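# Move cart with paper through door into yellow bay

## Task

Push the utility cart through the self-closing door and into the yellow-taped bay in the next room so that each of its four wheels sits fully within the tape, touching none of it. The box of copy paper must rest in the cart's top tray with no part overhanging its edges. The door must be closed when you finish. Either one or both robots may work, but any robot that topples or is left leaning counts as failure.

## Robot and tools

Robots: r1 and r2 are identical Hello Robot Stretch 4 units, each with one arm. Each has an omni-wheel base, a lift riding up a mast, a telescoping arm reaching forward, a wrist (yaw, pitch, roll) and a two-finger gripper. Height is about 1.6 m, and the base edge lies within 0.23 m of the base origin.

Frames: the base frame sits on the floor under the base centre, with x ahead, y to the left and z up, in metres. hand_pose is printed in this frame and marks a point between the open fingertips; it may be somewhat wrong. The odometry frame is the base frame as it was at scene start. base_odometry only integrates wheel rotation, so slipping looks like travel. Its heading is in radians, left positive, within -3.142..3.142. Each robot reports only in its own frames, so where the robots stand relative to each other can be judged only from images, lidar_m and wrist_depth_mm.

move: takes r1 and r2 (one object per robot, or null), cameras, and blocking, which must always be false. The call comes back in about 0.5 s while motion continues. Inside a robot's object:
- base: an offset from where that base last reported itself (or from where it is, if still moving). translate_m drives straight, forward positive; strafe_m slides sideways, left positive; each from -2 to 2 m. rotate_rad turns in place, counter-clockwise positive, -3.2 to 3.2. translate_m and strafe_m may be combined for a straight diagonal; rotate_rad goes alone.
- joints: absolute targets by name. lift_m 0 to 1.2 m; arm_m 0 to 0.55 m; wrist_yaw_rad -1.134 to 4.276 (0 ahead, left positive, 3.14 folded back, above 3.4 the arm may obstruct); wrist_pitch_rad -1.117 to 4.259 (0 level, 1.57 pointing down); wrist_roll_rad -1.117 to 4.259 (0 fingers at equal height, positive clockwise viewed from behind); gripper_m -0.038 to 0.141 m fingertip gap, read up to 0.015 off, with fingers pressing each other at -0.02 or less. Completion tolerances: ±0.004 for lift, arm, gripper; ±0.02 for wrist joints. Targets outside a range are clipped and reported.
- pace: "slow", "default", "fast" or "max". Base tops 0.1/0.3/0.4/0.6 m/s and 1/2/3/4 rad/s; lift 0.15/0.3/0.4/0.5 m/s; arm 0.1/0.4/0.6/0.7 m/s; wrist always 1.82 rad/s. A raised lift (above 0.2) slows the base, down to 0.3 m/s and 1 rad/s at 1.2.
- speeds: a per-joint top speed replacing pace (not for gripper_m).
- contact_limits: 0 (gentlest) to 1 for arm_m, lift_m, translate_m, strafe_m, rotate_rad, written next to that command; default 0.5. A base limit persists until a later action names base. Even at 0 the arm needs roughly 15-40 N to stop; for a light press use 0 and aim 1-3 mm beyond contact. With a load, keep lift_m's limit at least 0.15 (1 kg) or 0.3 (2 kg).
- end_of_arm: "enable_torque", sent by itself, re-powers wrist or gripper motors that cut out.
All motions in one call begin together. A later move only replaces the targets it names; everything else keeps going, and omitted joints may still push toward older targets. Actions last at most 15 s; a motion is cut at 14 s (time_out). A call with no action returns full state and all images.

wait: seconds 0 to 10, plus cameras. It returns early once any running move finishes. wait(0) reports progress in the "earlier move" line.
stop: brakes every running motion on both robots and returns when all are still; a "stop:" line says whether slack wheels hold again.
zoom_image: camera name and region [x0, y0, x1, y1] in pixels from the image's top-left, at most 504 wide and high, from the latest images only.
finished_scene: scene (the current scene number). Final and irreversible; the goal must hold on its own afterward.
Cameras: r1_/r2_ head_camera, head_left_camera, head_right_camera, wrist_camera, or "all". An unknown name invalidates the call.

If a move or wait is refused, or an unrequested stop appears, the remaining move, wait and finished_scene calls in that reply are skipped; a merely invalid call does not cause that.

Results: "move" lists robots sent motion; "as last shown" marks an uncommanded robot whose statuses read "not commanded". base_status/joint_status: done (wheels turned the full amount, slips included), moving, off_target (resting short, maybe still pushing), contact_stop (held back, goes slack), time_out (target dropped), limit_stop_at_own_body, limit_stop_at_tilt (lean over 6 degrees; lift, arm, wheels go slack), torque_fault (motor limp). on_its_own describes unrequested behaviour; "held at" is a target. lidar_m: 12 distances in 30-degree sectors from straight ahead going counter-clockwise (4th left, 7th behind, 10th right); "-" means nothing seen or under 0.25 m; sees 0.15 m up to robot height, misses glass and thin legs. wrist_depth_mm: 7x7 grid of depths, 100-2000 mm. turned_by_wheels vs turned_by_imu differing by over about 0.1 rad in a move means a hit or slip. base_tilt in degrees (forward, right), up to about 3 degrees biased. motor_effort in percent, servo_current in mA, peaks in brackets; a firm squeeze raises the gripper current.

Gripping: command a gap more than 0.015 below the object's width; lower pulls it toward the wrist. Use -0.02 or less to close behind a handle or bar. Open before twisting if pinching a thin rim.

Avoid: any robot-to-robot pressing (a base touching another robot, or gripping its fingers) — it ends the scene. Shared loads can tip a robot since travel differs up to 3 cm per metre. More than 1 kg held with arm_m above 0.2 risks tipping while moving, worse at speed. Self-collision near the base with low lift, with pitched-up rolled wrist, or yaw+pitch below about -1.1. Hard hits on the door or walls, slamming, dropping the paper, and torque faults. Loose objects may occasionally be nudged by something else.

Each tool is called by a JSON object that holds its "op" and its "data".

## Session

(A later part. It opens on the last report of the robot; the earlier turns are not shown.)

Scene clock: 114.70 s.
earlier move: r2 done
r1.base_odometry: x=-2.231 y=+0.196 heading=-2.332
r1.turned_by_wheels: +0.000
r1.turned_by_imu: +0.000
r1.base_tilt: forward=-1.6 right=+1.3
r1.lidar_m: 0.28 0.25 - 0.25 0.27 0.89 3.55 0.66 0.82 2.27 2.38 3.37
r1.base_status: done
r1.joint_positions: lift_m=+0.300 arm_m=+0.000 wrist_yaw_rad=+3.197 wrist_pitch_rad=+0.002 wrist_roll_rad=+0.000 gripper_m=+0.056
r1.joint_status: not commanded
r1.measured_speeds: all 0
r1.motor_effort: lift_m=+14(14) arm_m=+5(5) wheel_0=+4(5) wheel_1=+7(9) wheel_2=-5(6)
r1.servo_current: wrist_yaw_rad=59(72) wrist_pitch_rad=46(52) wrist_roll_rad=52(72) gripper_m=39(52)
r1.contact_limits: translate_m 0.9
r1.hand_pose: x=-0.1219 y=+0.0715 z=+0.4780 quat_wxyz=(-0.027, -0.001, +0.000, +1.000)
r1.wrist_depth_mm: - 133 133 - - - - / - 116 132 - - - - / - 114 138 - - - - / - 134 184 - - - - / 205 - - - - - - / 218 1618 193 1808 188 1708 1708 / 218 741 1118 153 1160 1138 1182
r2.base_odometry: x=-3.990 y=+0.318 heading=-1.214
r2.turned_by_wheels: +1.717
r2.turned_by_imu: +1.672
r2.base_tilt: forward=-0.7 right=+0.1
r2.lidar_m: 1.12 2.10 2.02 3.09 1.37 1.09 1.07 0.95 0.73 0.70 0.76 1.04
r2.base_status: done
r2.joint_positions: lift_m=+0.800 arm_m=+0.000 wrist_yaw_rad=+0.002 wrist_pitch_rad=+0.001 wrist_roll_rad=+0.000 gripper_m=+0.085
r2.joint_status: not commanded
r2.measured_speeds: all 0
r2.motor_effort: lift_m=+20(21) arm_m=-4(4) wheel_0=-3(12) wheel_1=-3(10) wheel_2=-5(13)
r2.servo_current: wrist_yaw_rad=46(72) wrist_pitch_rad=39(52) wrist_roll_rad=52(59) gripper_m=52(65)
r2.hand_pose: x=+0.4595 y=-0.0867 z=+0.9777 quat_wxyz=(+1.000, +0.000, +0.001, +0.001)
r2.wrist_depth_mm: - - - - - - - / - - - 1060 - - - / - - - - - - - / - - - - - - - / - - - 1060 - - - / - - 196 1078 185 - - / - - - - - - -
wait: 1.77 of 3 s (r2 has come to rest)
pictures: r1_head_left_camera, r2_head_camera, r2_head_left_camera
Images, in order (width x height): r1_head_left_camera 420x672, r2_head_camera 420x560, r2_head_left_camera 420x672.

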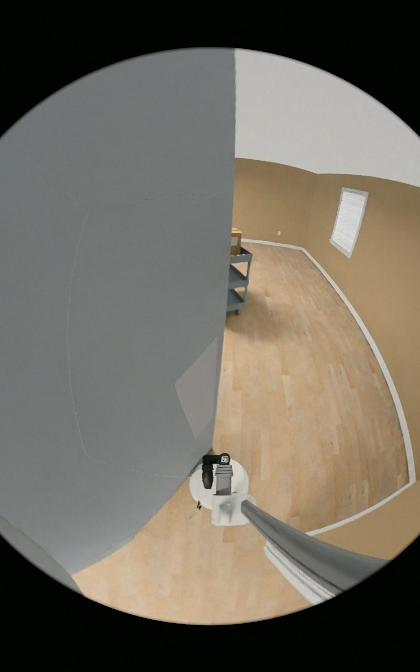

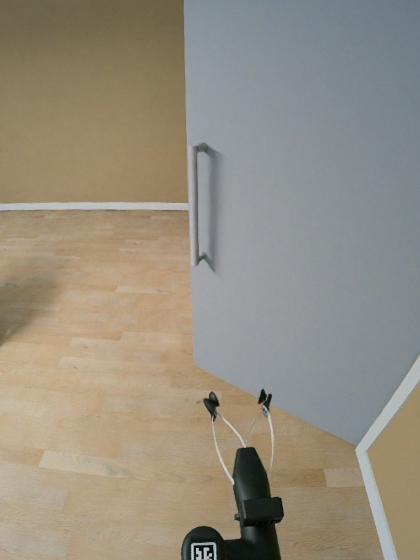

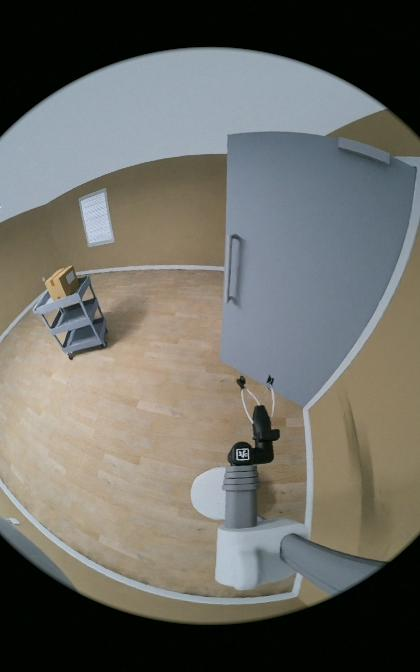

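{"op": "move", "data": {"blocking": false, "r1": {"base":{"strafe_m":0.28},"contact_limits":{"strafe_m":0.9},"pace":"slow"}}}

{"op": "wait", "data": {"seconds": 5, "cameras": ["r2_head_camera","r1_head_left_camera"]}}

Scene clock: 118.80 s.
move: r1 moving
r1.base_odometry: x=-2.221 y=+0.186 heading=-2.333
r1.turned_by_wheels: +0.000
r1.turned_by_imu: -0.001
r1.base_tilt: forward=-1.6 right=+1.3
r1.lidar_m: 0.26 0.25 - 0.25 0.28 0.85 3.50 0.66 0.79 2.29 2.40 3.37
r1.base_status: strafe_m moving
r1.joint_positions: lift_m=+0.300 arm_m=+0.000 wrist_yaw_rad=+3.197 wrist_pitch_rad=+0.002 wrist_roll_rad=+0.000 gripper_m=+0.056
r1.joint_status: not commanded
r1.measured_speeds: translate_m=+0.000 strafe_m=+0.057 rotate_rad=-0.001 lift_m=+0.000 arm_m=+0.000 wrist_yaw_rad=+0.000 wrist_pitch_rad=+0.000 wrist_roll_rad=+0.000
r1.motor_effort: lift_m=+14(14) arm_m=+5(5) wheel_0=-16(16) wheel_1=+13(13) wheel_2=-3(5)
r1.servo_current: wrist_yaw_rad=46(65) wrist_pitch_rad=46(52) wrist_roll_rad=52(65) gripper_m=46(52)
r1.contact_limits: strafe_m 0.9
r1.hand_pose: x=-0.1219 y=+0.0715 z=+0.4780 quat_wxyz=(-0.027, -0.001, +0.000, +1.000)
r1.wrist_depth_mm: - 133 133 - - - - / - 116 133 - - - - / - 114 138 - - - - / - 134 185 - - - - / 205 - - - - - - / 220 1618 194 1808 187 1756 1618 / 218 750 1098 154 1182 1138 1205
r2: as last shown
r2.turned_by_wheels: +0.000
r2.turned_by_imu: +0.000
r2.motor_effort: lift_m=+20(20) arm_m=-4(4) wheel_0=-3(4) wheel_1=-3(4) wheel_2=-4(4)
pictures: none

Scene clock: 122.23 s.
earlier move: r1 done
r1.base_odometry: x=-2.029 y=+0.003 heading=-2.333
r1.turned_by_wheels: +0.000
r1.turned_by_imu: +0.000
r1.base_tilt: forward=-1.6 right=+1.3
r1.lidar_m: 1.73 0.25 0.25 - 0.25 0.35 3.52 0.93 0.85 2.53 2.70 1.96
r1.base_status: done
r1.joint_positions: lift_m=+0.300 arm_m=+0.000 wrist_yaw_rad=+3.196 wrist_pitch_rad=+0.002 wrist_roll_rad=+0.000 gripper_m=+0.056
r1.joint_status: not commanded
r1.measured_speeds: all 0
r1.motor_effort: lift_m=+14(14) arm_m=+4(5) wheel_0=-11(19) wheel_1=+7(14) wheel_2=-2(5)
r1.servo_current: wrist_yaw_rad=52(65) wrist_pitch_rad=39(52) wrist_roll_rad=52(72) gripper_m=39(52)
r1.contact_limits: strafe_m 0.9
r1.hand_pose: x=-0.1219 y=+0.0715 z=+0.4780 quat_wxyz=(-0.027, -0.001, +0.000, +1.000)
r1.wrist_depth_mm: - 133 132 - - 492 272 / - 116 133 - - 500 276 / - 114 138 - - 521 258 / - 134 185 - - 530 260 / 204 - - - - 535 262 / 213 1808 194 1756 187 455 285 / 216 1118 1118 153 1182 397 285
r2.base_odometry: x=-3.990 y=+0.318 heading=-1.214
r2.turned_by_wheels: +0.000
r2.turned_by_imu: +0.000
r2.base_tilt: forward=-0.7 right=+0.1
r2.lidar_m: 0.88 2.12 2.03 3.09 1.40 1.09 1.06 0.95 0.74 0.70 0.76 0.89
r2.base_status: not commanded
r2.joint_positions: lift_m=+0.800 arm_m=+0.000 wrist_yaw_rad=+0.002 wrist_pitch_rad=+0.001 wrist_roll_rad=+0.000 gripper_m=+0.085
r2.joint_status: not commanded
r2.measured_speeds: all 0
r2.motor_effort: lift_m=+20(20) arm_m=-4(5) wheel_0=-3(4) wheel_1=-4(4) wheel_2=-4(5)
r2.servo_current: wrist_yaw_rad=46(65) wrist_pitch_rad=46(46) wrist_roll_rad=46(59) gripper_m=52(59)
r2.hand_pose: x=+0.4595 y=-0.0867 z=+0.9777 quat_wxyz=(+1.000, +0.000, +0.001, +0.001)
r2.wrist_depth_mm: - - 732 - - - - / - - - - - - - / - - 661 - - - - / - - 654 - - - - / - - 654 - - - - / - - 195 - 184 - - / - - - - - - -
wait: 3.43 of 5 s (r1 has come to rest)
pictures: r1_head_left_camera, r2_head_camera
Images, in order (width x height): r1_head_left_camera 420x672, r2_head_camera 420x560.

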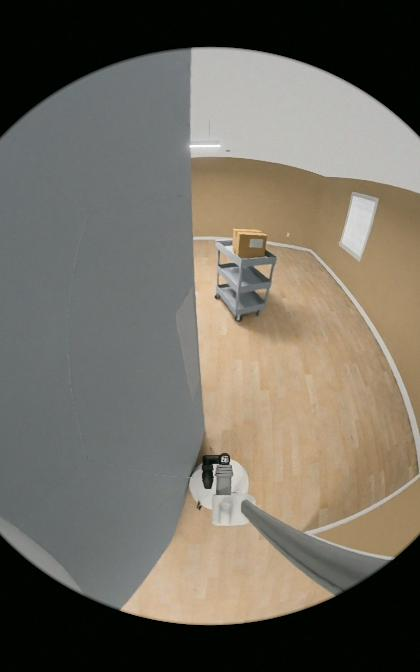

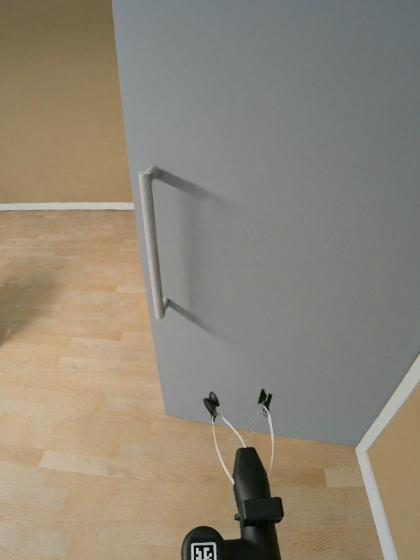

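{"op": "move", "data": {"blocking": false, "r2": {"base":{"strafe_m":0.29,"translate_m":0.08},"joints":{"wrist_yaw_rad":-0.15}}}}

{"op": "wait", "data": {"seconds": 3, "cameras": ["r2_head_camera","r2_wrist_camera"]}}

Scene clock: 136.17 s.
move: r2 moving
r1: as last shown
r1.motor_effort: lift_m=+14(14) arm_m=+5(5) wheel_0=-11(11) wheel_1=+6(7) wheel_2=-2(2)
r1.contact_limits: strafe_m 0.9
r2.base_odometry: x=-3.958 y=+0.321 heading=-1.215
r2.turned_by_wheels: +0.000
r2.turned_by_imu: +0.000
r2.base_tilt: forward=-0.7 right=+0.0
r2.lidar_m: 0.87 2.07 1.98 3.05 1.40 1.08 1.05 0.99 0.77 0.73 0.80 0.88
r2.base_status: translate_m moving; strafe_m moving
r2.joint_positions: lift_m=+0.800 arm_m=+0.000 wrist_yaw_rad=-0.147 wrist_pitch_rad=+0.001 wrist_roll_rad=+0.000 gripper_m=+0.085
r2.joint_status: wrist_yaw_rad moving
r2.measured_speeds: translate_m=+0.032 strafe_m=+0.121 rotate_rad=+0.004 lift_m=+0.000 arm_m=+0.000 wrist_yaw_rad=-0.002 wrist_pitch_rad=+0.000 wrist_roll_rad=+0.000
r2.motor_effort: lift_m=+20(20) arm_m=-4(4) wheel_0=-6(12) wheel_1=+11(11) wheel_2=-7(7)
r2.servo_current: wrist_yaw_rad=33(104) wrist_pitch_rad=39(46) wrist_roll_rad=39(52) gripper_m=59(59)
r2.hand_pose: x=+0.4434 y=-0.1287 z=+0.9777 quat_wxyz=(+0.997, +0.000, +0.001, -0.073)
r2.wrist_depth_mm: - - - - - - - / - - - - - - - / - - - - - - - / - - - - - - - / - - - - - - - / - - 195 - 185 - - / - - - - - - -
pictures: none

Scene clock: 138.13 s.
earlier move: r2 done
r1.base_odometry: x=-2.029 y=+0.003 heading=-2.333
r1.turned_by_wheels: +0.000
r1.turned_by_imu: +0.000
r1.base_tilt: forward=-1.6 right=+1.2
r1.lidar_m: 1.75 0.25 0.25 - 0.25 0.36 3.50 0.90 0.88 2.49 2.67 1.96
r1.base_status: not commanded
r1.joint_positions: lift_m=+0.300 arm_m=+0.000 wrist_yaw_rad=+3.196 wrist_pitch_rad=+0.002 wrist_roll_rad=+0.000 gripper_m=+0.056
r1.joint_status: not commanded
r1.measured_speeds: all 0
r1.motor_effort: lift_m=+14(14) arm_m=+5(5) wheel_0=-10(11) wheel_1=+7(7) wheel_2=-2(2)
r1.servo_current: wrist_yaw_rad=59(72) wrist_pitch_rad=46(52) wrist_roll_rad=39(65) gripper_m=52(52)
r1.contact_limits: strafe_m 0.9
r1.hand_pose: x=-0.1219 y=+0.0715 z=+0.4780 quat_wxyz=(-0.027, -0.001, +0.000, +1.000)
r1.wrist_depth_mm: - 133 133 - - 496 272 / - 116 132 - - 500 274 / - 114 138 - - 517 258 / - 134 185 - - 535 259 / 205 - - - - 535 260 / 213 1756 195 1708 187 459 286 / 217 1118 1138 153 1160 399 283
r2.base_odometry: x=-3.690 y=+0.344 heading=-1.215
r2.turned_by_wheels: +0.000
r2.turned_by_imu: +0.001
r2.base_tilt: forward=-0.6 right=+0.1
r2.lidar_m: 0.80 1.74 1.79 3.23 1.46 1.14 1.11 1.20 1.04 1.00 1.04 0.89
r2.base_status: done
r2.joint_positions: lift_m=+0.800 arm_m=+0.000 wrist_yaw_rad=-0.147 wrist_pitch_rad=+0.001 wrist_roll_rad=+0.000 gripper_m=+0.085
r2.joint_status: all done
r2.measured_speeds: all 0
r2.motor_effort: lift_m=+20(20) arm_m=-4(5) wheel_0=-3(12) wheel_1=+2(12) wheel_2=-4(8)
r2.servo_current: wrist_yaw_rad=52(104) wrist_pitch_rad=39(46) wrist_roll_rad=39(65) gripper_m=52(59)
r2.hand_pose: x=+0.4434 y=-0.1288 z=+0.9777 quat_wxyz=(+0.997, +0.000, +0.001, -0.074)
r2.wrist_depth_mm: - - - 569 - - - / - - - 580 - - - / - - - 574 - - - / - - - 585 - - - / - - - 585 - - - / - - 196 597 184 - - / - - - - - - -
wait: 1.97 of 3 s (r2 has come to rest)
Images, in order (width x height): r2_head_camera 420x560, r2_wrist_camera 616x392.

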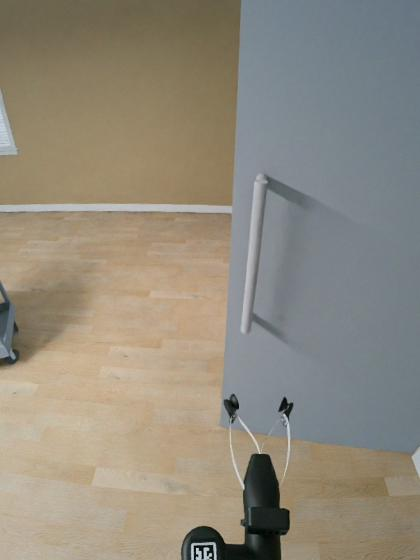

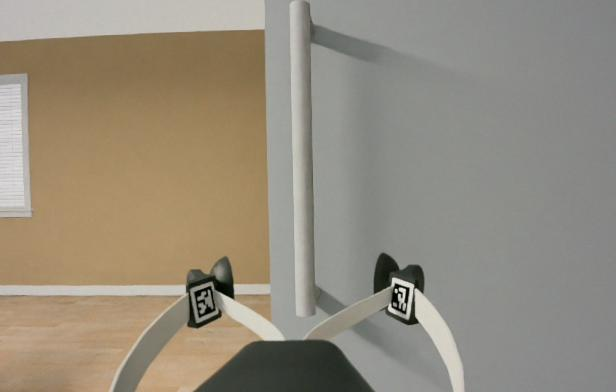

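{"op": "move", "data": {"blocking": false, "r2": {"base":{"translate_m":0.345,"strafe_m":-0.053},"contact_limits":{"translate_m":0.3},"pace":"slow"}}}

{"op": "wait", "data": {"seconds": 5, "cameras": ["r2_wrist_camera"]}}

Scene clock: 143.03 s.
move: r2 moving
r1: as last shown
r1.contact_limits: strafe_m 0.9
r2.base_odometry: x=-3.688 y=+0.332 heading=-1.214
r2.turned_by_wheels: +0.000
r2.turned_by_imu: +0.001
r2.base_tilt: forward=-0.7 right=+0.0
r2.lidar_m: 0.77 1.74 1.75 3.26 1.50 1.15 1.12 1.23 1.02 1.00 1.02 0.87
r2.base_status: translate_m moving; strafe_m moving
r2.joint_positions: lift_m=+0.800 arm_m=+0.000 wrist_yaw_rad=-0.147 wrist_pitch_rad=+0.001 wrist_roll_rad=+0.000 gripper_m=+0.085
r2.joint_status: not commanded
r2.measured_speeds: translate_m=+0.049 strafe_m=-0.007 rotate_rad=+0.001 lift_m=+0.000 arm_m=+0.000 wrist_yaw_rad=+0.000 wrist_pitch_rad=+0.000 wrist_roll_rad=+0.000
r2.motor_effort: lift_m=+20(20) arm_m=-4(4) wheel_0=+7(9) wheel_1=+7(7) wheel_2=-10(10)
r2.servo_current: wrist_yaw_rad=52(52) wrist_pitch_rad=39(46) wrist_roll_rad=52(59) gripper_m=52(59)
r2.contact_limits: translate_m 0.3
r2.hand_pose: x=+0.4434 y=-0.1288 z=+0.9777 quat_wxyz=(+0.997, +0.000, +0.001, -0.074)
r2.wrist_depth_mm: - - - 564 - - - / - - - 569 - - - / - - - 569 - - - / - - - 574 - - - / - - - 580 - - - / - - 196 574 185 - - / - - - - - - -
pictures: none

Scene clock: 147.30 s.
earlier move: r2 done
r1.base_odometry: x=-2.029 y=+0.003 heading=-2.333
r1.turned_by_wheels: +0.000
r1.turned_by_imu: +0.000
r1.base_tilt: forward=-1.6 right=+1.3
r1.lidar_m: 1.75 0.25 0.25 - 0.25 0.37 3.51 0.90 0.86 2.49 2.68 1.97
r1.base_status: not commanded
r1.joint_positions: lift_m=+0.300 arm_m=+0.000 wrist_yaw_rad=+3.196 wrist_pitch_rad=+0.002 wrist_roll_rad=+0.000 gripper_m=+0.056
r1.joint_status: not commanded
r1.measured_speeds: all 0
r1.motor_effort: lift_m=+14(14) arm_m=+4(5) wheel_0=-11(11) wheel_1=+7(7) wheel_2=-2(2)
r1.servo_current: wrist_yaw_rad=46(72) wrist_pitch_rad=39(52) wrist_roll_rad=52(65) gripper_m=46(52)
r1.contact_limits: strafe_m 0.9
r1.hand_pose: x=-0.1219 y=+0.0715 z=+0.4780 quat_wxyz=(-0.027, -0.001, +0.000, +1.000)
r1.wrist_depth_mm: - 133 132 - - 496 272 / - 116 133 - - 500 276 / - 114 138 - - 517 257 / - 134 185 - - 535 259 / 204 - - - - 535 262 / 213 1756 194 1756 187 455 285 / 217 1118 1138 153 1182 399 285
r2.base_odometry: x=-3.620 y=+0.002 heading=-1.214
r2.turned_by_wheels: +0.000
r2.turned_by_imu: +0.001
r2.base_tilt: forward=-0.7 right=+0.1
r2.lidar_m: 0.47 3.53 1.56 4.19 1.94 1.52 1.47 1.33 1.01 0.98 0.63 0.51
r2.base_status: done
r2.joint_positions: lift_m=+0.800 arm_m=+0.000 wrist_yaw_rad=-0.147 wrist_pitch_rad=+0.001 wrist_roll_rad=+0.000 gripper_m=+0.085
r2.joint_status: not commanded
r2.measured_speeds: all 0
r2.motor_effort: lift_m=+20(20) arm_m=-4(5) wheel_0=+4(10) wheel_1=+3(7) wheel_2=-6(10)
r2.servo_current: wrist_yaw_rad=59(59) wrist_pitch_rad=39(46) wrist_roll_rad=52(72) gripper_m=46(59)
r2.contact_limits: translate_m 0.3
r2.hand_pose: x=+0.4434 y=-0.1288 z=+0.9777 quat_wxyz=(+0.997, +0.000, +0.001, -0.074)
r2.wrist_depth_mm: - - 319 304 298 287 281 / - - 322 306 300 289 282 / - - 322 306 301 293 283 / - - 325 309 303 294 286 / - - 325 312 304 294 287 / - - 196 244 192 296 287 / - - 330 - 304 294 290
wait: 4.27 of 5 s (r2 has come to rest)
Images, in order (width x height): r2_wrist_camera 616x392.

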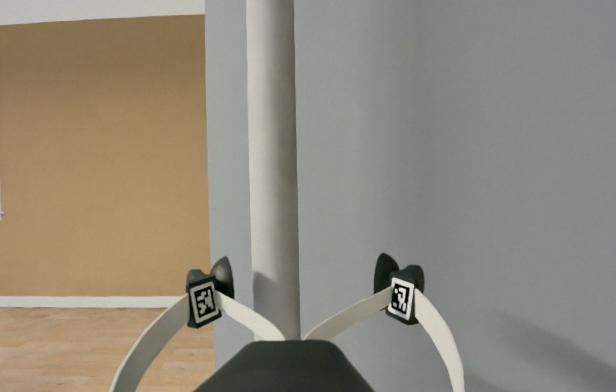

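{"op": "move", "data": {"blocking": false, "r2": {"base":{"translate_m":0.08,"strafe_m":0.01},"contact_limits":{"translate_m":0.3},"pace":"slow"}}}

{"op": "wait", "data": {"seconds": 3, "cameras": ["r2_wrist_camera"]}}

{"op": "move", "data": {"blocking": false, "r2": {"joints":{"gripper_m":-0.03}}}}

{"op": "wait", "data": {"seconds": 3, "cameras": ["r2_wrist_camera"]}}

Scene clock: 159.90 s.
move: r2 moving
r1: as last shown
r1.contact_limits: strafe_m 0.9
r2.base_odometry: x=-3.614 y=-0.009 heading=-1.214
r2.turned_by_wheels: +0.000
r2.turned_by_imu: +0.001
r2.base_tilt: forward=-0.7 right=+0.1
r2.lidar_m: 0.45 3.50 1.53 4.23 1.94 1.51 1.46 1.30 1.02 0.99 0.63 0.47
r2.base_status: translate_m moving; strafe_m moving
r2.joint_positions: lift_m=+0.800 arm_m=+0.000 wrist_yaw_rad=-0.147 wrist_pitch_rad=+0.001 wrist_roll_rad=+0.000 gripper_m=+0.085
r2.joint_status: not commanded
r2.measured_speeds: translate_m=+0.048 strafe_m=+0.006 rotate_rad=-0.001 lift_m=+0.000 arm_m=+0.000 wrist_yaw_rad=+0.000 wrist_pitch_rad=+0.000 wrist_roll_rad=+0.000
r2.motor_effort: lift_m=+20(20) arm_m=-4(4) wheel_0=+7(8) wheel_1=+7(8) wheel_2=-8(10)
r2.servo_current: wrist_yaw_rad=46(52) wrist_pitch_rad=39(46) wrist_roll_rad=39(65) gripper_m=52(59)
r2.contact_limits: translate_m 0.3
r2.hand_pose: x=+0.4434 y=-0.1288 z=+0.9777 quat_wxyz=(+0.997, +0.000, +0.001, -0.074)
r2.wrist_depth_mm: - - 307 293 287 279 271 / - - 310 294 290 281 273 / - - 310 297 291 281 276 / - - 315 300 293 283 276 / - - 315 301 293 285 278 / - - 201 230 193 286 279 / - - 320 - 297 286 279
pictures: none

Scene clock: 161.47 s.
earlier move: r2 done
r1.base_odometry: x=-2.029 y=+0.003 heading=-2.333
r1.turned_by_wheels: +0.000
r1.turned_by_imu: +0.000
r1.base_tilt: forward=-1.6 right=+1.3
r1.lidar_m: 1.73 0.25 0.25 - 0.25 0.35 3.51 0.92 0.85 2.50 2.66 1.98
r1.base_status: not commanded
r1.joint_positions: lift_m=+0.300 arm_m=+0.000 wrist_yaw_rad=+3.196 wrist_pitch_rad=+0.002 wrist_roll_rad=+0.000 gripper_m=+0.056
r1.joint_status: not commanded
r1.measured_speeds: all 0
r1.motor_effort: lift_m=+14(14) arm_m=+5(5) wheel_0=-13(13) wheel_1=+10(11) wheel_2=-2(2)
r1.servo_current: wrist_yaw_rad=65(65) wrist_pitch_rad=46(46) wrist_roll_rad=46(72) gripper_m=39(46)
r1.contact_limits: strafe_m 0.9
r1.hand_pose: x=-0.1219 y=+0.0715 z=+0.4780 quat_wxyz=(-0.027, -0.001, +0.000, +1.000)
r1.wrist_depth_mm: - 133 133 - - 496 273 / - 116 133 - - 500 276 / - 114 138 - - 525 259 / - 134 185 - - 539 262 / 204 - - - - 535 262 / 213 1808 195 1808 187 459 285 / 216 1118 1118 153 1160 397 285
r2.base_odometry: x=-3.583 y=-0.068 heading=-1.215
r2.turned_by_wheels: +0.000
r2.turned_by_imu: +0.000
r2.base_tilt: forward=-0.8 right=+0.0
r2.lidar_m: 0.41 3.46 1.48 4.45 2.03 1.57 1.54 1.34 1.04 0.97 0.54 0.37
r2.base_status: done
r2.joint_positions: lift_m=+0.800 arm_m=+0.000 wrist_yaw_rad=-0.158 wrist_pitch_rad=+0.001 wrist_roll_rad=+0.000 gripper_m=+0.085
r2.joint_status: not commanded
r2.measured_speeds: all 0
r2.motor_effort: lift_m=+20(20) arm_m=+4(4) wheel_0=+7(9) wheel_1=+5(8) wheel_2=-16(16)
r2.servo_current: wrist_yaw_rad=52(59) wrist_pitch_rad=39(46) wrist_roll_rad=52(65) gripper_m=59(59)
r2.contact_limits: translate_m 0.3
r2.hand_pose: x=+0.4420 y=-0.1316 z=+0.9777 quat_wxyz=(+0.997, +0.000, +0.001, -0.079)
r2.wrist_depth_mm: - - 244 160 232 225 221 / - - 245 167 233 227 223 / - - 247 167 235 229 224 / - - 248 167 236 230 226 / - - 249 167 236 231 227 / - - 198 164 191 231 229 / - - 253 - 237 234 229
wait: 1.57 of 3 s (r2 has come to rest)
Images, in order (width x height): r2_wrist_camera 616x392.

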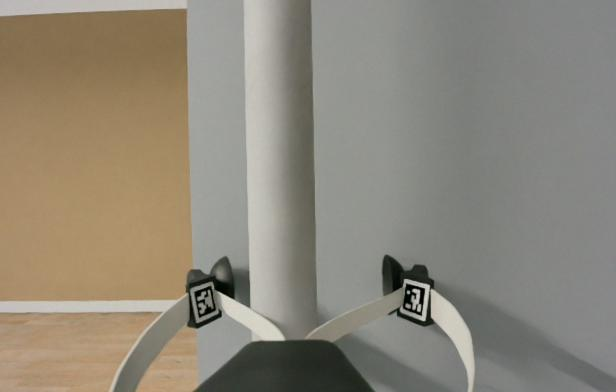

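Scene clock: 161.97 s.
move: r2 moving
r1: as last shown
r1.contact_limits: strafe_m 0.9
r2.base_odometry: x=-3.583 y=-0.068 heading=-1.215
r2.turned_by_wheels: +0.000
r2.turned_by_imu: +0.000
r2.base_tilt: forward=-0.7 right=+0.0
r2.lidar_m: 0.42 3.45 1.49 4.40 2.01 1.57 1.51 1.32 1.02 0.97 0.54 0.40
r2.base_status: not commanded
r2.joint_positions: lift_m=+0.800 arm_m=+0.000 wrist_yaw_rad=-0.160 wrist_pitch_rad=+0.001 wrist_roll_rad=+0.000 gripper_m=+0.067
r2.joint_status: gripper_m moving
r2.measured_speeds: translate_m=+0.000 strafe_m=+0.000 rotate_rad=-0.001 lift_m=+0.000 arm_m=+0.000 wrist_yaw_rad=-0.010 wrist_pitch_rad=+0.000 wrist_roll_rad=+0.000
r2.motor_effort: lift_m=+20(20) arm_m=+4(4) wheel_0=+6(7) wheel_1=+5(5) wheel_2=-15(16)
r2.servo_current: wrist_yaw_rad=59(65) wrist_pitch_rad=39(39) wrist_roll_rad=52(52) gripper_m=143(143)
r2.contact_limits: translate_m 0.3
r2.hand_pose: x=+0.4417 y=-0.1322 z=+0.9777 quat_wxyz=(+0.997, +0.000, +0.001, -0.080)
r2.wrist_depth_mm: - - 243 173 233 229 222 / - - 245 236 234 228 223 / - - 247 164 235 229 225 / - - 248 171 236 229 227 / - - 249 170 236 231 228 / - - 190 165 192 233 230 / - - 253 - 238 236 230
pictures: none

Scene clock: 163.30 s.
earlier move: r2 done
r1.base_odometry: x=-2.029 y=+0.003 heading=-2.333
r1.turned_by_wheels: +0.000
r1.turned_by_imu: +0.000
r1.base_tilt: forward=-1.5 right=+1.2
r1.lidar_m: 1.76 0.25 0.25 - 0.25 0.38 3.51 0.93 0.86 2.49 2.66 1.97
r1.base_status: not commanded
r1.joint_positions: lift_m=+0.300 arm_m=+0.000 wrist_yaw_rad=+3.196 wrist_pitch_rad=+0.002 wrist_roll_rad=+0.000 gripper_m=+0.056
r1.joint_status: not commanded
r1.measured_speeds: all 0
r1.motor_effort: lift_m=+14(14) arm_m=+5(5) wheel_0=-9(13) wheel_1=+7(11) wheel_2=-2(2)
r1.servo_current: wrist_yaw_rad=46(72) wrist_pitch_rad=39(46) wrist_roll_rad=65(65) gripper_m=39(46)
r1.contact_limits: strafe_m 0.9
r1.hand_pose: x=-0.1219 y=+0.0715 z=+0.4780 quat_wxyz=(-0.027, -0.001, +0.000, +1.000)
r1.wrist_depth_mm: - 132 132 - - 492 271 / - 116 133 - - 504 276 / - 114 138 - - 517 257 / - 134 185 - - 530 260 / 205 - - - - 535 262 / 213 1863 193 1756 187 459 285 / 217 1118 1138 153 1138 397 285
r2.base_odometry: x=-3.583 y=-0.069 heading=-1.214
r2.turned_by_wheels: +0.001
r2.turned_by_imu: +0.001
r2.base_tilt: forward=-0.6 right=+0.0
r2.lidar_m: 0.39 3.45 1.48 4.41 2.03 1.59 1.53 1.31 1.01 1.00 0.51 0.39
r2.base_status: not commanded
r2.joint_positions: lift_m=+0.800 arm_m=+0.000 wrist_yaw_rad=-0.151 wrist_pitch_rad=+0.001 wrist_roll_rad=+0.000 gripper_m=-0.029
r2.joint_status: all done
r2.measured_speeds: all 0
r2.motor_effort: lift_m=+20(20) arm_m=+4(4) wheel_0=+2(7) wheel_1=+3(5) wheel_2=-4(16)
r2.servo_current: wrist_yaw_rad=59(72) wrist_pitch_rad=46(46) wrist_roll_rad=52(59) gripper_m=111(247)
r2.contact_limits: translate_m 0.3
r2.hand_pose: x=+0.4428 y=-0.1298 z=+0.9777 quat_wxyz=(+0.997, +0.000, +0.001, -0.075)
r2.wrist_depth_mm: - - 242 155 227 219 214 / - - 243 156 228 221 215 / - - 246 157 228 223 216 / - - 247 160 231 224 218 / - - 249 160 232 224 220 / - - 186 159 180 224 220 / - - 250 - 234 224 222
wait: 1.33 of 3 s (r2 has come to rest)
Images, in order (width x height): r2_wrist_camera 616x392.

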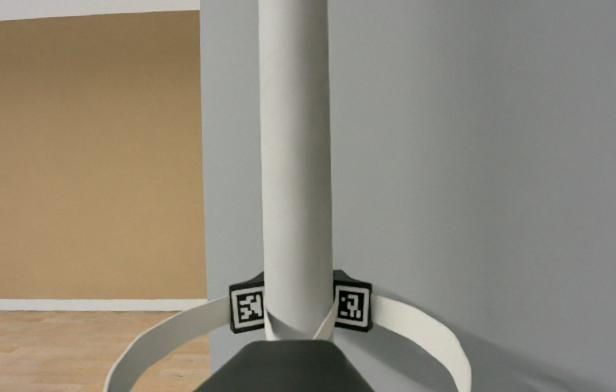

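{"op": "move", "data": {"blocking": false, "r2": {"base":{"translate_m":-0.3,"strafe_m":0.03},"contact_limits":{"translate_m":0.5},"pace":"slow"}}}

{"op": "wait", "data": {"seconds": 5, "cameras": ["r1_head_camera","r1_head_left_camera","r2_head_left_camera","r1_head_right_camera"]}}

Scene clock: 171.37 s.
move: r2 moving
r1: as last shown
r1.measured_speeds: translate_m=+0.000 strafe_m=+0.001 rotate_rad=+0.000 lift_m=+0.000 arm_m=+0.000 wrist_yaw_rad=+0.000 wrist_pitch_rad=+0.000 wrist_roll_rad=+0.000
r1.motor_effort: lift_m=+14(14) arm_m=+5(5) wheel_0=-6(10) wheel_1=+5(7) wheel_2=-2(2)
r1.contact_limits: strafe_m 0.9
r1.wrist_depth_mm: - 133 133 - - 496 272 / - 116 133 - - 500 277 / - 114 138 - - 521 259 / - 134 185 - - 530 285 / 204 - - - - 544 263 / 213 1808 194 1808 187 459 287 / 217 1118 1098 153 1182 399 286
r2.base_odometry: x=-3.586 y=-0.057 heading=-1.214
r2.turned_by_wheels: +0.000
r2.turned_by_imu: +0.001
r2.base_tilt: forward=-0.7 right=+0.1
r2.lidar_m: 0.42 3.47 1.49 4.35 2.01 1.56 1.52 1.33 1.03 1.00 0.55 0.39
r2.base_status: translate_m moving; strafe_m moving
r2.joint_positions: lift_m=+0.800 arm_m=+0.000 wrist_yaw_rad=-0.148 wrist_pitch_rad=+0.001 wrist_roll_rad=+0.000 gripper_m=-0.029
r2.joint_status: not commanded
r2.measured_speeds: translate_m=-0.046 strafe_m=+0.005 rotate_rad=+0.001 lift_m=+0.000 arm_m=+0.000 wrist_yaw_rad=+0.012 wrist_pitch_rad=+0.000 wrist_roll_rad=+0.000
r2.motor_effort: lift_m=+20(20) arm_m=+0(4) wheel_0=-8(11) wheel_1=-5(6) wheel_2=+15(15)
r2.servo_current: wrist_yaw_rad=46(52) wrist_pitch_rad=46(46) wrist_roll_rad=46(59) gripper_m=104(111)
r2.contact_limits: translate_m 0.5
r2.hand_pose: x=+0.4432 y=-0.1291 z=+0.9777 quat_wxyz=(+0.997, +0.000, +0.001, -0.074)
r2.wrist_depth_mm: - - 248 162 233 226 219 / - - 251 163 235 227 220 / - - 252 164 236 228 222 / - - 253 167 238 229 224 / - - 256 167 239 230 225 / - - 186 167 180 231 226 / - - 259 - 240 230 227
pictures: none

Scene clock: 175.17 s.
earlier move: r2 done
r1.base_odometry: x=-2.029 y=+0.003 heading=-2.333
r1.turned_by_wheels: +0.000
r1.turned_by_imu: +0.000
r1.base_tilt: forward=-1.5 right=+1.3
r1.lidar_m: 1.74 0.59 0.39 0.34 0.35 0.48 3.51 0.93 0.86 2.54 2.68 1.95
r1.base_status: not commanded
r1.joint_positions: lift_m=+0.300 arm_m=+0.000 wrist_yaw_rad=+3.196 wrist_pitch_rad=+0.002 wrist_roll_rad=+0.000 gripper_m=+0.056
r1.joint_status: not commanded
r1.measured_speeds: all 0
r1.motor_effort: lift_m=+14(14) arm_m=+5(5) wheel_0=-4(10) wheel_1=+4(7) wheel_2=-2(2)
r1.servo_current: wrist_yaw_rad=52(78) wrist_pitch_rad=46(52) wrist_roll_rad=46(65) gripper_m=39(46)
r1.contact_limits: strafe_m 0.9
r1.hand_pose: x=-0.1219 y=+0.0715 z=+0.4780 quat_wxyz=(-0.027, -0.001, +0.000, +1.000)
r1.wrist_depth_mm: - 133 132 - - 564 424 / - 116 133 - - 564 413 / - 114 138 - - - 413 / - 134 185 - - - 418 / 205 - - - - 585 418 / 213 1756 193 1808 187 549 421 / 217 1098 1098 153 1138 484 433
r2.base_odometry: x=-3.659 y=+0.222 heading=-1.216
r2.turned_by_wheels: -0.002
r2.turned_by_imu: -0.001
r2.base_tilt: forward=-0.6 right=+0.1
r2.lidar_m: 0.44 1.66 1.66 3.59 1.63 1.25 1.25 1.32 1.02 1.00 0.68 0.40
r2.base_status: done
r2.joint_positions: lift_m=+0.800 arm_m=+0.000 wrist_yaw_rad=-0.156 wrist_pitch_rad=+0.001 wrist_roll_rad=+0.000 gripper_m=-0.029
r2.joint_status: not commanded
r2.measured_speeds: all 0
r2.motor_effort: lift_m=+20(20) arm_m=-4(4) wheel_0=-17(21) wheel_1=-6(8) wheel_2=+4(16)
r2.servo_current: wrist_yaw_rad=52(65) wrist_pitch_rad=46(46) wrist_roll_rad=46(59) gripper_m=111(117)
r2.contact_limits: translate_m 0.5
r2.hand_pose: x=+0.4423 y=-0.1310 z=+0.9777 quat_wxyz=(+0.997, +0.000, +0.001, -0.078)
r2.wrist_depth_mm: - - 229 167 254 267 283 / - - 229 167 255 268 282 / - - 231 166 257 273 286 / - - 233 166 257 272 286 / - - 234 167 259 273 287 / - - 229 165 180 277 289 / - - 233 - 266 272 293
wait: 3.80 of 5 s (r2 has come to rest)
pictures: r1_head_camera, r1_head_left_camera, r1_head_right_camera, r2_head_left_camera
Images, in order (width x height): r1_head_camera 420x560, r1_head_left_camera 420x672, r1_head_right_camera 420x672, r2_head_left_camera 420x672.

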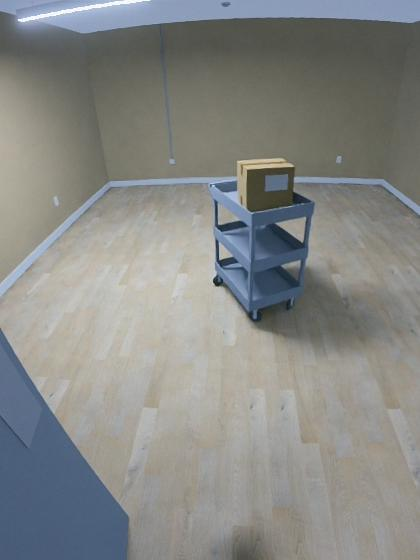

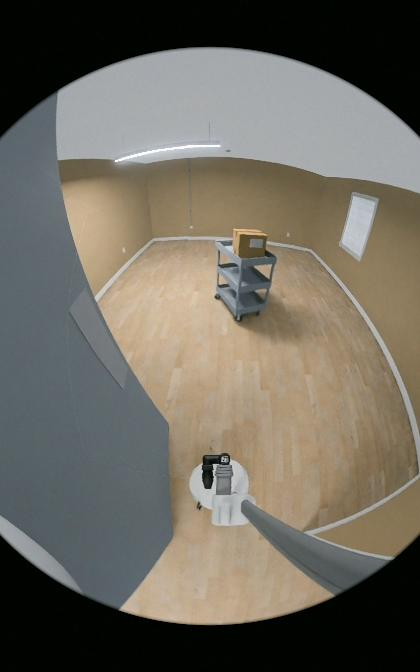

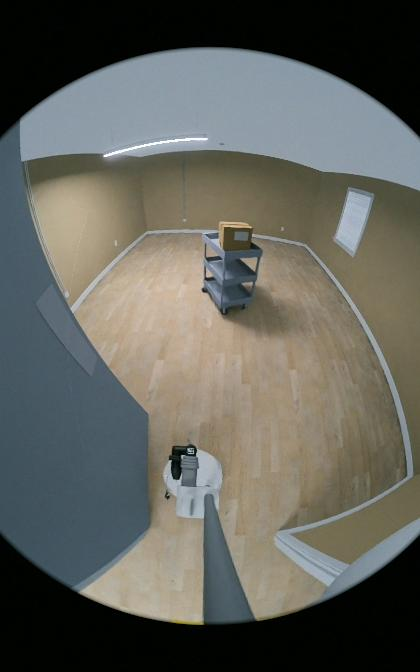

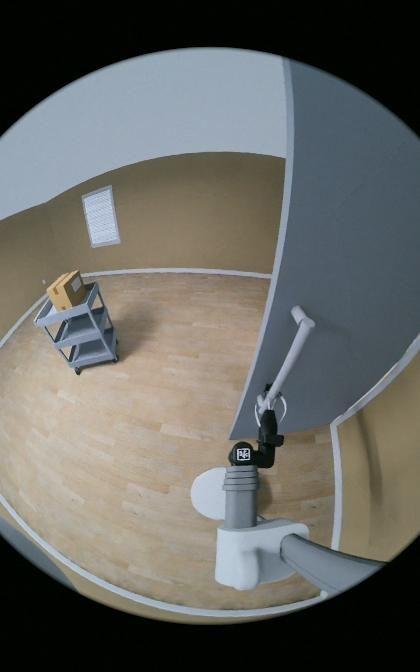

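{"op": "move", "data": {"blocking": false, "r1": {"base":{"translate_m":1.2,"strafe_m":-0.75},"joints":{"lift_m":0.661,"wrist_yaw_rad":0.0,"wrist_roll_rad":1.57,"gripper_m":0.141},"pace":"fast"}, "r2": {"base":{"translate_m":-0.1},"contact_limits":{"translate_m":0.5},"pace":"slow"}}}

{"op": "wait", "data": {"seconds": 2.5}}

{"op": "wait", "data": {"seconds": 2}}

{"op": "move", "data": {"blocking": false, "r1": {"base":{"translate_m":1.95},"pace":"fast"}}}

{"op": "wait", "data": {"seconds": 7}}

{"op": "move", "data": {"blocking": false, "r1": {"base":{"rotate_rad":2.95}}}}

{"op": "wait", "data": {"seconds": 4, "cameras": ["r1_head_camera","r1_head_left_camera","r2_head_left_camera"]}}

Scene clock: 198.77 s.
move: r1 moving; r2 moving
r1.base_odometry: x=-2.084 y=-0.012 heading=-2.333
r1.turned_by_wheels: +0.000
r1.turned_by_imu: +0.000
r1.base_tilt: forward=-1.6 right=+1.3
r1.lidar_m: 1.68 3.04 0.42 0.38 0.39 0.51 3.56 0.88 0.87 2.53 2.65 1.94
r1.base_status: translate_m moving; strafe_m moving
r1.joint_positions: lift_m=+0.363 arm_m=+0.000 wrist_yaw_rad=+2.555 wrist_pitch_rad=+0.002 wrist_roll_rad=+0.635 gripper_m=+0.075
r1.joint_status: lift_m moving; wrist_yaw_rad moving; wrist_roll_rad moving; gripper_m moving
r1.measured_speeds: translate_m=+0.186 strafe_m=-0.117 rotate_rad=+0.002 lift_m=+0.244 arm_m=+0.000 wrist_yaw_rad=-1.821 wrist_pitch_rad=+0.000 wrist_roll_rad=+1.820
r1.motor_effort: lift_m=+26(27) arm_m=+5(5) wheel_0=+13(13) wheel_1=+0(5) wheel_2=-11(11)
r1.servo_current: wrist_yaw_rad=72(137) wrist_pitch_rad=39(46) wrist_roll_rad=72(143) gripper_m=72(78)
r1.hand_pose: x=-0.0209 y=+0.2325 z=+0.5405 quat_wxyz=(+0.275, +0.089, +0.299, +0.909)
r1.wrist_depth_mm: - - 469 379 319 273 244 / - - 504 410 340 289 258 / - - 539 452 368 306 273 / - - - 496 399 330 293 / - - - 530 436 355 309 / - - 191 559 189 379 330 / - - - 143 504 387 355
r2.base_odometry: x=-3.664 y=+0.234 heading=-1.217
r2.turned_by_wheels: -0.002
r2.turned_by_imu: -0.001
r2.base_tilt: forward=-0.6 right=+0.1
r2.lidar_m: 0.45 1.70 1.64 3.57 1.60 1.26 1.23 1.33 1.03 0.99 0.70 0.39
r2.base_status: translate_m moving
r2.joint_positions: lift_m=+0.800 arm_m=+0.000 wrist_yaw_rad=-0.156 wrist_pitch_rad=+0.001 wrist_roll_rad=+0.000 gripper_m=-0.029
r2.joint_status: not commanded
r2.measured_speeds: translate_m=-0.049 strafe_m=+0.000 rotate_rad=-0.001 lift_m=+0.000 arm_m=+0.000 wrist_yaw_rad=+0.000 wrist_pitch_rad=+0.000 wrist_roll_rad=+0.000
r2.motor_effort: lift_m=+20(20) arm_m=-4(4) wheel_0=-20(21) wheel_1=-9(10) wheel_2=+8(10)
r2.servo_current: wrist_yaw_rad=46(59) wrist_pitch_rad=39(39) wrist_roll_rad=46(52) gripper_m=111(111)
r2.contact_limits: translate_m 0.5
r2.hand_pose: x=+0.4423 y=-0.1310 z=+0.9777 quat_wxyz=(+0.997, +0.000, +0.001, -0.078)
r2.wrist_depth_mm: - - 229 167 256 271 285 / - - 229 167 258 272 289 / - - 231 165 260 273 289 / - - 231 166 259 274 291 / - - 234 167 263 276 293 / - - 229 168 180 281 294 / - - 233 - 267 274 296
pictures: none

Scene clock: 201.27 s.
earlier move: r1 moving; r2 contact_stop
r1.base_odometry: x=-3.022 y=-0.251 heading=-2.333
r1.turned_by_wheels: +0.000
r1.turned_by_imu: -0.002
r1.base_tilt: forward=-1.6 right=+1.3
r1.lidar_m: 0.96 0.95 2.78 1.22 0.96 1.28 1.40 1.49 2.11 2.01 2.15 3.03
r1.base_status: translate_m moving; strafe_m moving
r1.joint_positions: lift_m=+0.661 arm_m=+0.000 wrist_yaw_rad=+0.003 wrist_pitch_rad=+0.002 wrist_roll_rad=+1.568 gripper_m=+0.141
r1.joint_status: all done
r1.measured_speeds: translate_m=+0.338 strafe_m=-0.212 rotate_rad=+0.001 lift_m=+0.000 arm_m=+0.000 wrist_yaw_rad=+0.000 wrist_pitch_rad=+0.000 wrist_roll_rad=+0.000
r1.motor_effort: lift_m=+24(28) arm_m=+4(5) wheel_0=+5(14) wheel_1=-4(6) wheel_2=-6(12)
r1.servo_current: wrist_yaw_rad=46(137) wrist_pitch_rad=33(52) wrist_roll_rad=72(143) gripper_m=46(111)
r1.hand_pose: x=+0.4594 y=-0.0867 z=+0.8382 quat_wxyz=(+0.708, +0.706, +0.002, +0.000)
r1.wrist_depth_mm: - - - - - 1661 1160 / - - - - - 1708 1205 / - - - - - 1661 1205 / - - - - - 1756 1205 / - - - - - 1576 1138 / - 209 931 1098 210 195 - / - - 891 143 - - -
r2.base_odometry: x=-3.669 y=+0.215 heading=-1.132
r2.turned_by_wheels: +0.085
r2.turned_by_imu: -0.127
r2.base_tilt: forward=-0.7 right=+0.1
r2.lidar_m: 0.40 1.25 1.59 4.75 1.92 1.37 1.28 1.32 1.10 1.04 0.77 0.39
r2.base_status: translate_m contact_stop
r2.joint_positions: lift_m=+0.800 arm_m=+0.000 wrist_yaw_rad=-0.148 wrist_pitch_rad=+0.000 wrist_roll_rad=+0.000 gripper_m=-0.029
r2.joint_status: not commanded
r2.measured_speeds: all 0
r2.on_its_own: the wheels are slack since a contact_stop
r2.motor_effort: lift_m=+19(20) arm_m=-6(9) wheel_0=+0(23) wheel_1=-1(10) wheel_2=+1(31)
r2.servo_current: wrist_yaw_rad=46(176) wrist_pitch_rad=39(46) wrist_roll_rad=46(59) gripper_m=98(117)
r2.contact_limits: translate_m 0.5
r2.hand_pose: x=+0.4434 y=-0.1290 z=+0.9782 quat_wxyz=(+0.997, +0.000, +0.000, -0.074)
r2.wrist_depth_mm: - 1182 230 162 262 283 300 / - 1182 231 163 263 283 301 / - 1205 230 164 265 283 303 / - 1205 233 166 265 286 307 / - - 234 167 270 289 307 / - - 186 167 179 293 307 / - 1983 232 - 272 282 314
wait: 2.50 s; no rest
pictures: none

not run: a stop that you did not command came earlier in this reply.

not run: a stop that you did not command came earlier in this reply.

not run: a stop that you did not command came earlier in this reply.

not run: a stop that you did not command came earlier in this reply.

not run: a stop that you did not command came earlier in this reply.

{"op": "stop", "data": {}}

{"op": "move", "data": {"blocking": false, "r1": {"base":{"translate_m":1.95},"pace":"fast"}}}

{"op": "wait", "data": {"seconds": 7}}

{"op": "move", "data": {"blocking": false, "r1": {"base":{"rotate_rad":2.95}}}}

{"op": "wait", "data": {"seconds": 4, "cameras": ["r1_head_camera","r1_head_left_camera","r2_head_left_camera"]}}

Scene clock: 208.80 s.
earlier move: r1 done; r2 contact_stop
stop: r2's wheels hold again
r1.base_odometry: x=-3.400 y=-0.348 heading=-2.333
r1.turned_by_wheels: +0.000
r1.turned_by_imu: -0.001
r1.base_tilt: forward=-1.6 right=+1.2
r1.lidar_m: 0.72 0.73 0.80 1.70 1.33 1.54 1.72 1.85 1.94 1.83 1.93 2.72
r1.base_status: done
r1.joint_positions: lift_m=+0.661 arm_m=+0.000 wrist_yaw_rad=+0.003 wrist_pitch_rad=+0.002 wrist_roll_rad=+1.568 gripper_m=+0.141
r1.joint_status: all done
r1.measured_speeds: all 0
r1.motor_effort: lift_m=+24(28) arm_m=+4(5) wheel_0=+0(14) wheel_1=-2(6) wheel_2=+2(12)
r1.servo_current: wrist_yaw_rad=46(137) wrist_pitch_rad=39(52) wrist_roll_rad=33(143) gripper_m=46(111)
r1.hand_pose: x=+0.4595 y=-0.0867 z=+0.8382 quat_wxyz=(+0.708, +0.706, +0.002, +0.000) (m; r1's base frame)
r1.wrist_depth_mm: - - - - - 1708 1182 / - - - - - 1618 1182 / - - - - - 1756 1229 / - - - - - 1756 1182 / - - - - - 1618 1205 / - 210 - - - 196 1205 / - - - 150 - 1756 1229
r2.base_odometry: x=-3.669 y=+0.215 heading=-1.132
r2.turned_by_wheels: +0.000
r2.turned_by_imu: +0.001
r2.base_tilt: forward=-0.7 right=+0.1
r2.lidar_m: 0.40 1.55 1.60 4.76 1.91 1.36 1.28 1.34 1.10 1.04 0.78 0.40
r2.base_status: translate_m contact_stop (by the wheels' count: +0.003 of -0.100)
r2.joint_positions: lift_m=+0.800 arm_m=+0.000 wrist_yaw_rad=-0.148 wrist_pitch_rad=+0.000 wrist_roll_rad=+0.000 gripper_m=-0.029
r2.joint_status: not commanded
r2.measured_speeds: all 0
r2.motor_effort: lift_m=+18(20) arm_m=-7(9) wheel_0=+0(23) wheel_1=+0(10) wheel_2=+0(31)
r2.servo_current: wrist_yaw_rad=39(176) wrist_pitch_rad=46(46) wrist_roll_rad=46(59) gripper_m=104(117)
r2.contact_limits: translate_m 0.5
r2.hand_pose: x=+0.4434 y=-0.1290 z=+0.9782 quat_wxyz=(+0.997, +0.000, +0.000, -0.074) (m; r2's base frame)
r2.wrist_depth_mm: - - 230 162 262 281 300 / - - 231 163 264 283 300 / - - 232 165 264 283 301 / - - 233 166 265 286 307 / - - 235 167 268 287 309 / - - 186 167 178 294 309 / - 1983 231 - 273 283 315
pictures: none

Scene clock: 209.30 s.
move: r1 moving
r1.base_odometry: x=-3.434 y=-0.383 heading=-2.332
r1.turned_by_wheels: +0.000
r1.turned_by_imu: +0.000
r1.base_tilt: forward=-1.5 right=+1.3
r1.lidar_m: 0.71 0.67 0.74 2.87 1.36 1.53 1.80 1.92 1.90 1.81 1.92 2.73
r1.base_status: translate_m moving
r1.joint_positions: lift_m=+0.661 arm_m=+0.000 wrist_yaw_rad=+0.002 wrist_pitch_rad=+0.002 wrist_roll_rad=+1.568 gripper_m=+0.141
r1.joint_status: not commanded
r1.measured_speeds: translate_m=+0.190 strafe_m=+0.000 rotate_rad=+0.009 lift_m=+0.000 arm_m=+0.000 wrist_yaw_rad=+0.000 wrist_pitch_rad=+0.000 wrist_roll_rad=+0.000
r1.motor_effort: lift_m=+24(24) arm_m=+4(4) wheel_0=+6(9) wheel_1=+6(8) wheel_2=-10(11)
r1.servo_current: wrist_yaw_rad=33(65) wrist_pitch_rad=46(52) wrist_roll_rad=46(52) gripper_m=46(46)
r1.hand_pose: x=+0.4594 y=-0.0867 z=+0.8382 quat_wxyz=(+0.708, +0.706, +0.002, +0.000)
r1.wrist_depth_mm: - - - - - 1618 1160 / - - - - - 1708 1205 / - - - - - 1661 1182 / - - - - - 1708 1229 / - - - - - 1661 1205 / - 210 - - - 196 1229 / - - - 150 - 1756 1229
r2: as last shown
r2.turned_by_imu: +0.000
r2.motor_effort: lift_m=+18(19) arm_m=-6(7) wheel_0=+0(1) wheel_1=+0(0) wheel_2=+0(0)
r2.servo_current: wrist_yaw_rad=59(59) wrist_pitch_rad=39(46) wrist_roll_rad=33(59) gripper_m=98(104)
r2.contact_limits: translate_m 0.5
pictures: none

Scene clock: 215.00 s.
earlier move: r1 done
r1.base_odometry: x=-4.746 y=-1.759 heading=-2.332
r1.turned_by_wheels: +0.000
r1.turned_by_imu: +0.000
r1.base_tilt: forward=-1.6 right=+1.3
r1.lidar_m: 2.08 2.22 2.89 2.81 0.74 0.76 0.95 2.65 1.99 1.90 1.99 2.16
r1.base_status: done
r1.joint_positions: lift_m=+0.661 arm_m=+0.000 wrist_yaw_rad=+0.002 wrist_pitch_rad=+0.002 wrist_roll_rad=+1.568 gripper_m=+0.141
r1.joint_status: not commanded
r1.measured_speeds: all 0
r1.motor_effort: lift_m=+21(24) arm_m=-4(4) wheel_0=+1(10) wheel_1=+0(24) wheel_2=+2(17)
r1.servo_current: wrist_yaw_rad=39(72) wrist_pitch_rad=39(52) wrist_roll_rad=52(72) gripper_m=39(52)
r1.hand_pose: x=+0.4595 y=-0.0868 z=+0.8384 quat_wxyz=(+0.708, +0.706, +0.001, +0.000)
r1.wrist_depth_mm: - - - - - 1537 1182 / - - - - - 1576 1205 / - - - - - 1576 1182 / - - - - - 1661 1205 / - - - - - 1661 1205 / - 193 - - 182 196 1229 / - - - 142 - 1618 1205
r2.base_odometry: x=-3.669 y=+0.215 heading=-1.132
r2.turned_by_wheels: +0.000
r2.turned_by_imu: +0.001
r2.base_tilt: forward=-0.6 right=+0.1
r2.lidar_m: 0.40 3.55 1.69 4.77 1.92 1.35 1.27 1.32 1.10 1.03 0.75 0.38
r2.base_status: not commanded
r2.joint_positions: lift_m=+0.800 arm_m=+0.000 wrist_yaw_rad=-0.148 wrist_pitch_rad=+0.000 wrist_roll_rad=+0.000 gripper_m=-0.029
r2.joint_status: not commanded
r2.measured_speeds: all 0
r2.motor_effort: lift_m=+18(19) arm_m=-6(7) wheel_0=+0(1) wheel_1=+0(0) wheel_2=+0(1)
r2.servo_current: wrist_yaw_rad=46(59) wrist_pitch_rad=39(46) wrist_roll_rad=52(59) gripper_m=98(111)
r2.contact_limits: translate_m 0.5
r2.hand_pose: x=+0.4434 y=-0.1290 z=+0.9782 quat_wxyz=(+0.997, +0.000, +0.000, -0.074)
r2.wrist_depth_mm: - - 230 162 262 282 300 / - - 231 163 263 285 300 / - - 232 165 265 285 304 / - - 233 166 266 286 309 / - - 235 166 270 287 309 / - - 186 167 179 293 309 / - - 232 - 273 282 312
wait: 5.70 of 7 s (r1 has come to rest)
pictures: none

Scene clock: 215.50 s.
move: r1 moving
r1.base_odometry: x=-4.746 y=-1.759 heading=-2.080
r1.turned_by_wheels: +0.252
r1.turned_by_imu: +0.253
r1.base_tilt: forward=-1.6 right=+1.2
r1.lidar_m: 2.10 2.49 2.81 2.82 0.74 0.83 3.67 2.20 1.89 1.89 2.26 2.09
r1.base_status: rotate_rad moving
r1.joint_positions: lift_m=+0.661 arm_m=+0.000 wrist_yaw_rad=+0.002 wrist_pitch_rad=+0.002 wrist_roll_rad=+1.568 gripper_m=+0.141
r1.joint_status: not commanded
r1.measured_speeds: translate_m=+0.000 strafe_m=+0.000 rotate_rad=+0.973 lift_m=+0.000 arm_m=+0.000 wrist_yaw_rad=+0.000 wrist_pitch_rad=+0.000 wrist_roll_rad=+0.000
r1.motor_effort: lift_m=+22(22) arm_m=-4(4) wheel_0=-8(9) wheel_1=-7(7) wheel_2=-7(7)
r1.servo_current: wrist_yaw_rad=59(59) wrist_pitch_rad=39(46) wrist_roll_rad=46(52) gripper_m=46(52)
r1.hand_pose: x=+0.4595 y=-0.0869 z=+0.8384 quat_wxyz=(+0.708, +0.706, +0.001, +0.000)
r1.wrist_depth_mm: - - - - - 1537 1160 / - - - - - 1537 1205 / - - - - - 1576 1205 / - - - - - 1537 1229 / - - - - - 1576 1205 / - 196 - - - 196 1229 / - - - 149 - 1756 1205
r2: as last shown
r2.turned_by_imu: +0.000
r2.contact_limits: translate_m 0.5
r2.wrist_depth_mm: - - 230 161 262 281 298 / - - 232 163 263 285 300 / - - 232 164 265 285 303 / - - 232 166 265 286 306 / - - 234 166 270 289 310 / - - 186 167 178 291 309 / - 1921 232 - 272 283 314
pictures: none

Scene clock: 217.77 s.
earlier move: r1 done
r1.base_odometry: x=-4.746 y=-1.759 heading=+0.617
r1.turned_by_wheels: +2.697
r1.turned_by_imu: +2.712
r1.base_tilt: forward=-1.6 right=+1.3
r1.lidar_m: 0.84 3.34 2.13 1.86 1.89 2.31 2.09 2.13 2.59 2.82 2.83 0.73
r1.base_status: done
r1.joint_positions: lift_m=+0.661 arm_m=+0.000 wrist_yaw_rad=+0.002 wrist_pitch_rad=+0.002 wrist_roll_rad=+1.568 gripper_m=+0.141
r1.joint_status: not commanded
r1.measured_speeds: all 0
r1.motor_effort: lift_m=+22(22) arm_m=-4(4) wheel_0=-4(10) wheel_1=-2(9) wheel_2=+0(8)
r1.servo_current: wrist_yaw_rad=59(65) wrist_pitch_rad=39(52) wrist_roll_rad=46(72) gripper_m=39(52)
r1.hand_pose: x=+0.4595 y=-0.0869 z=+0.8384 quat_wxyz=(+0.708, +0.706, +0.001, +0.000)
r1.wrist_depth_mm: - - 661 473 - - - / - - 585 525 - - - / - - 647 591 - - - / - - - 668 - - 1281 / - - - - - 1537 1229 / - 210 - - - 196 1229 / - - - 149 - 1756 1205
r2.base_odometry: x=-3.669 y=+0.215 heading=-1.132
r2.turned_by_wheels: +0.000
r2.turned_by_imu: +0.000
r2.base_tilt: forward=-0.7 right=+0.0
r2.lidar_m: 0.38 3.56 1.69 4.76 1.94 1.36 1.28 1.33 1.10 1.02 0.75 0.39
r2.base_status: not commanded
r2.joint_positions: lift_m=+0.800 arm_m=+0.000 wrist_yaw_rad=-0.148 wrist_pitch_rad=+0.000 wrist_roll_rad=+0.000 gripper_m=-0.029
r2.joint_status: not commanded
r2.measured_speeds: all 0
r2.motor_effort: lift_m=+18(19) arm_m=-6(7) wheel_0=+0(1) wheel_1=+0(0) wheel_2=+0(0)
r2.servo_current: wrist_yaw_rad=33(59) wrist_pitch_rad=39(46) wrist_roll_rad=46(65) gripper_m=104(104)
r2.contact_limits: translate_m 0.5
r2.hand_pose: x=+0.4434 y=-0.1290 z=+0.9782 quat_wxyz=(+0.997, +0.000, +0.000, -0.074)
r2.wrist_depth_mm: - - 229 162 262 282 300 / - - 230 163 264 282 300 / - - 231 164 265 285 303 / - - 232 165 265 287 307 / - - 234 166 268 290 307 / - - 186 167 179 291 307 / - 1983 232 - 273 283 315
wait: 2.27 of 4 s (r1 has come to rest)
Images, in order (width x height): r1_head_camera 420x560, r1_head_left_camera 420x672, r2_head_left_camera 420x672.

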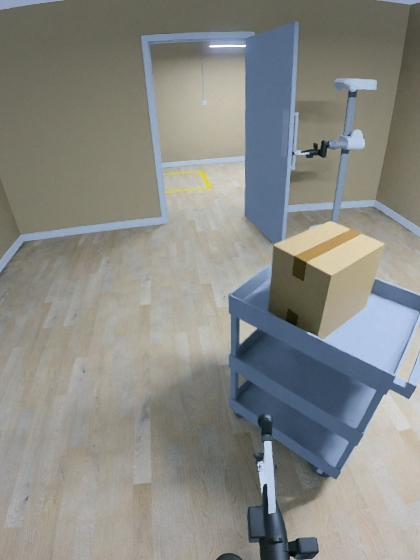

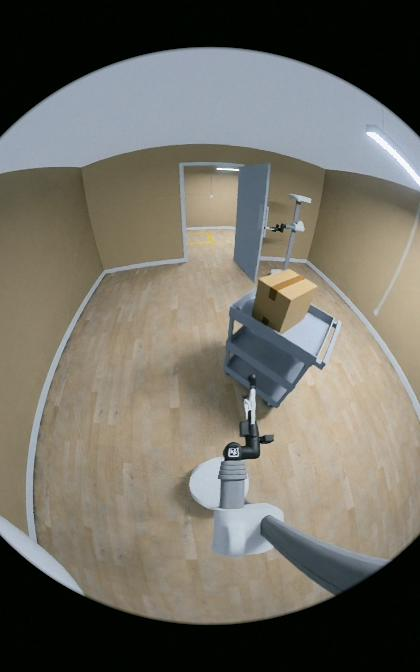

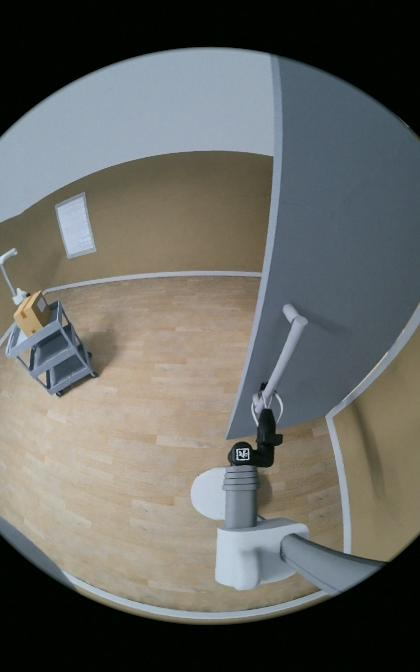

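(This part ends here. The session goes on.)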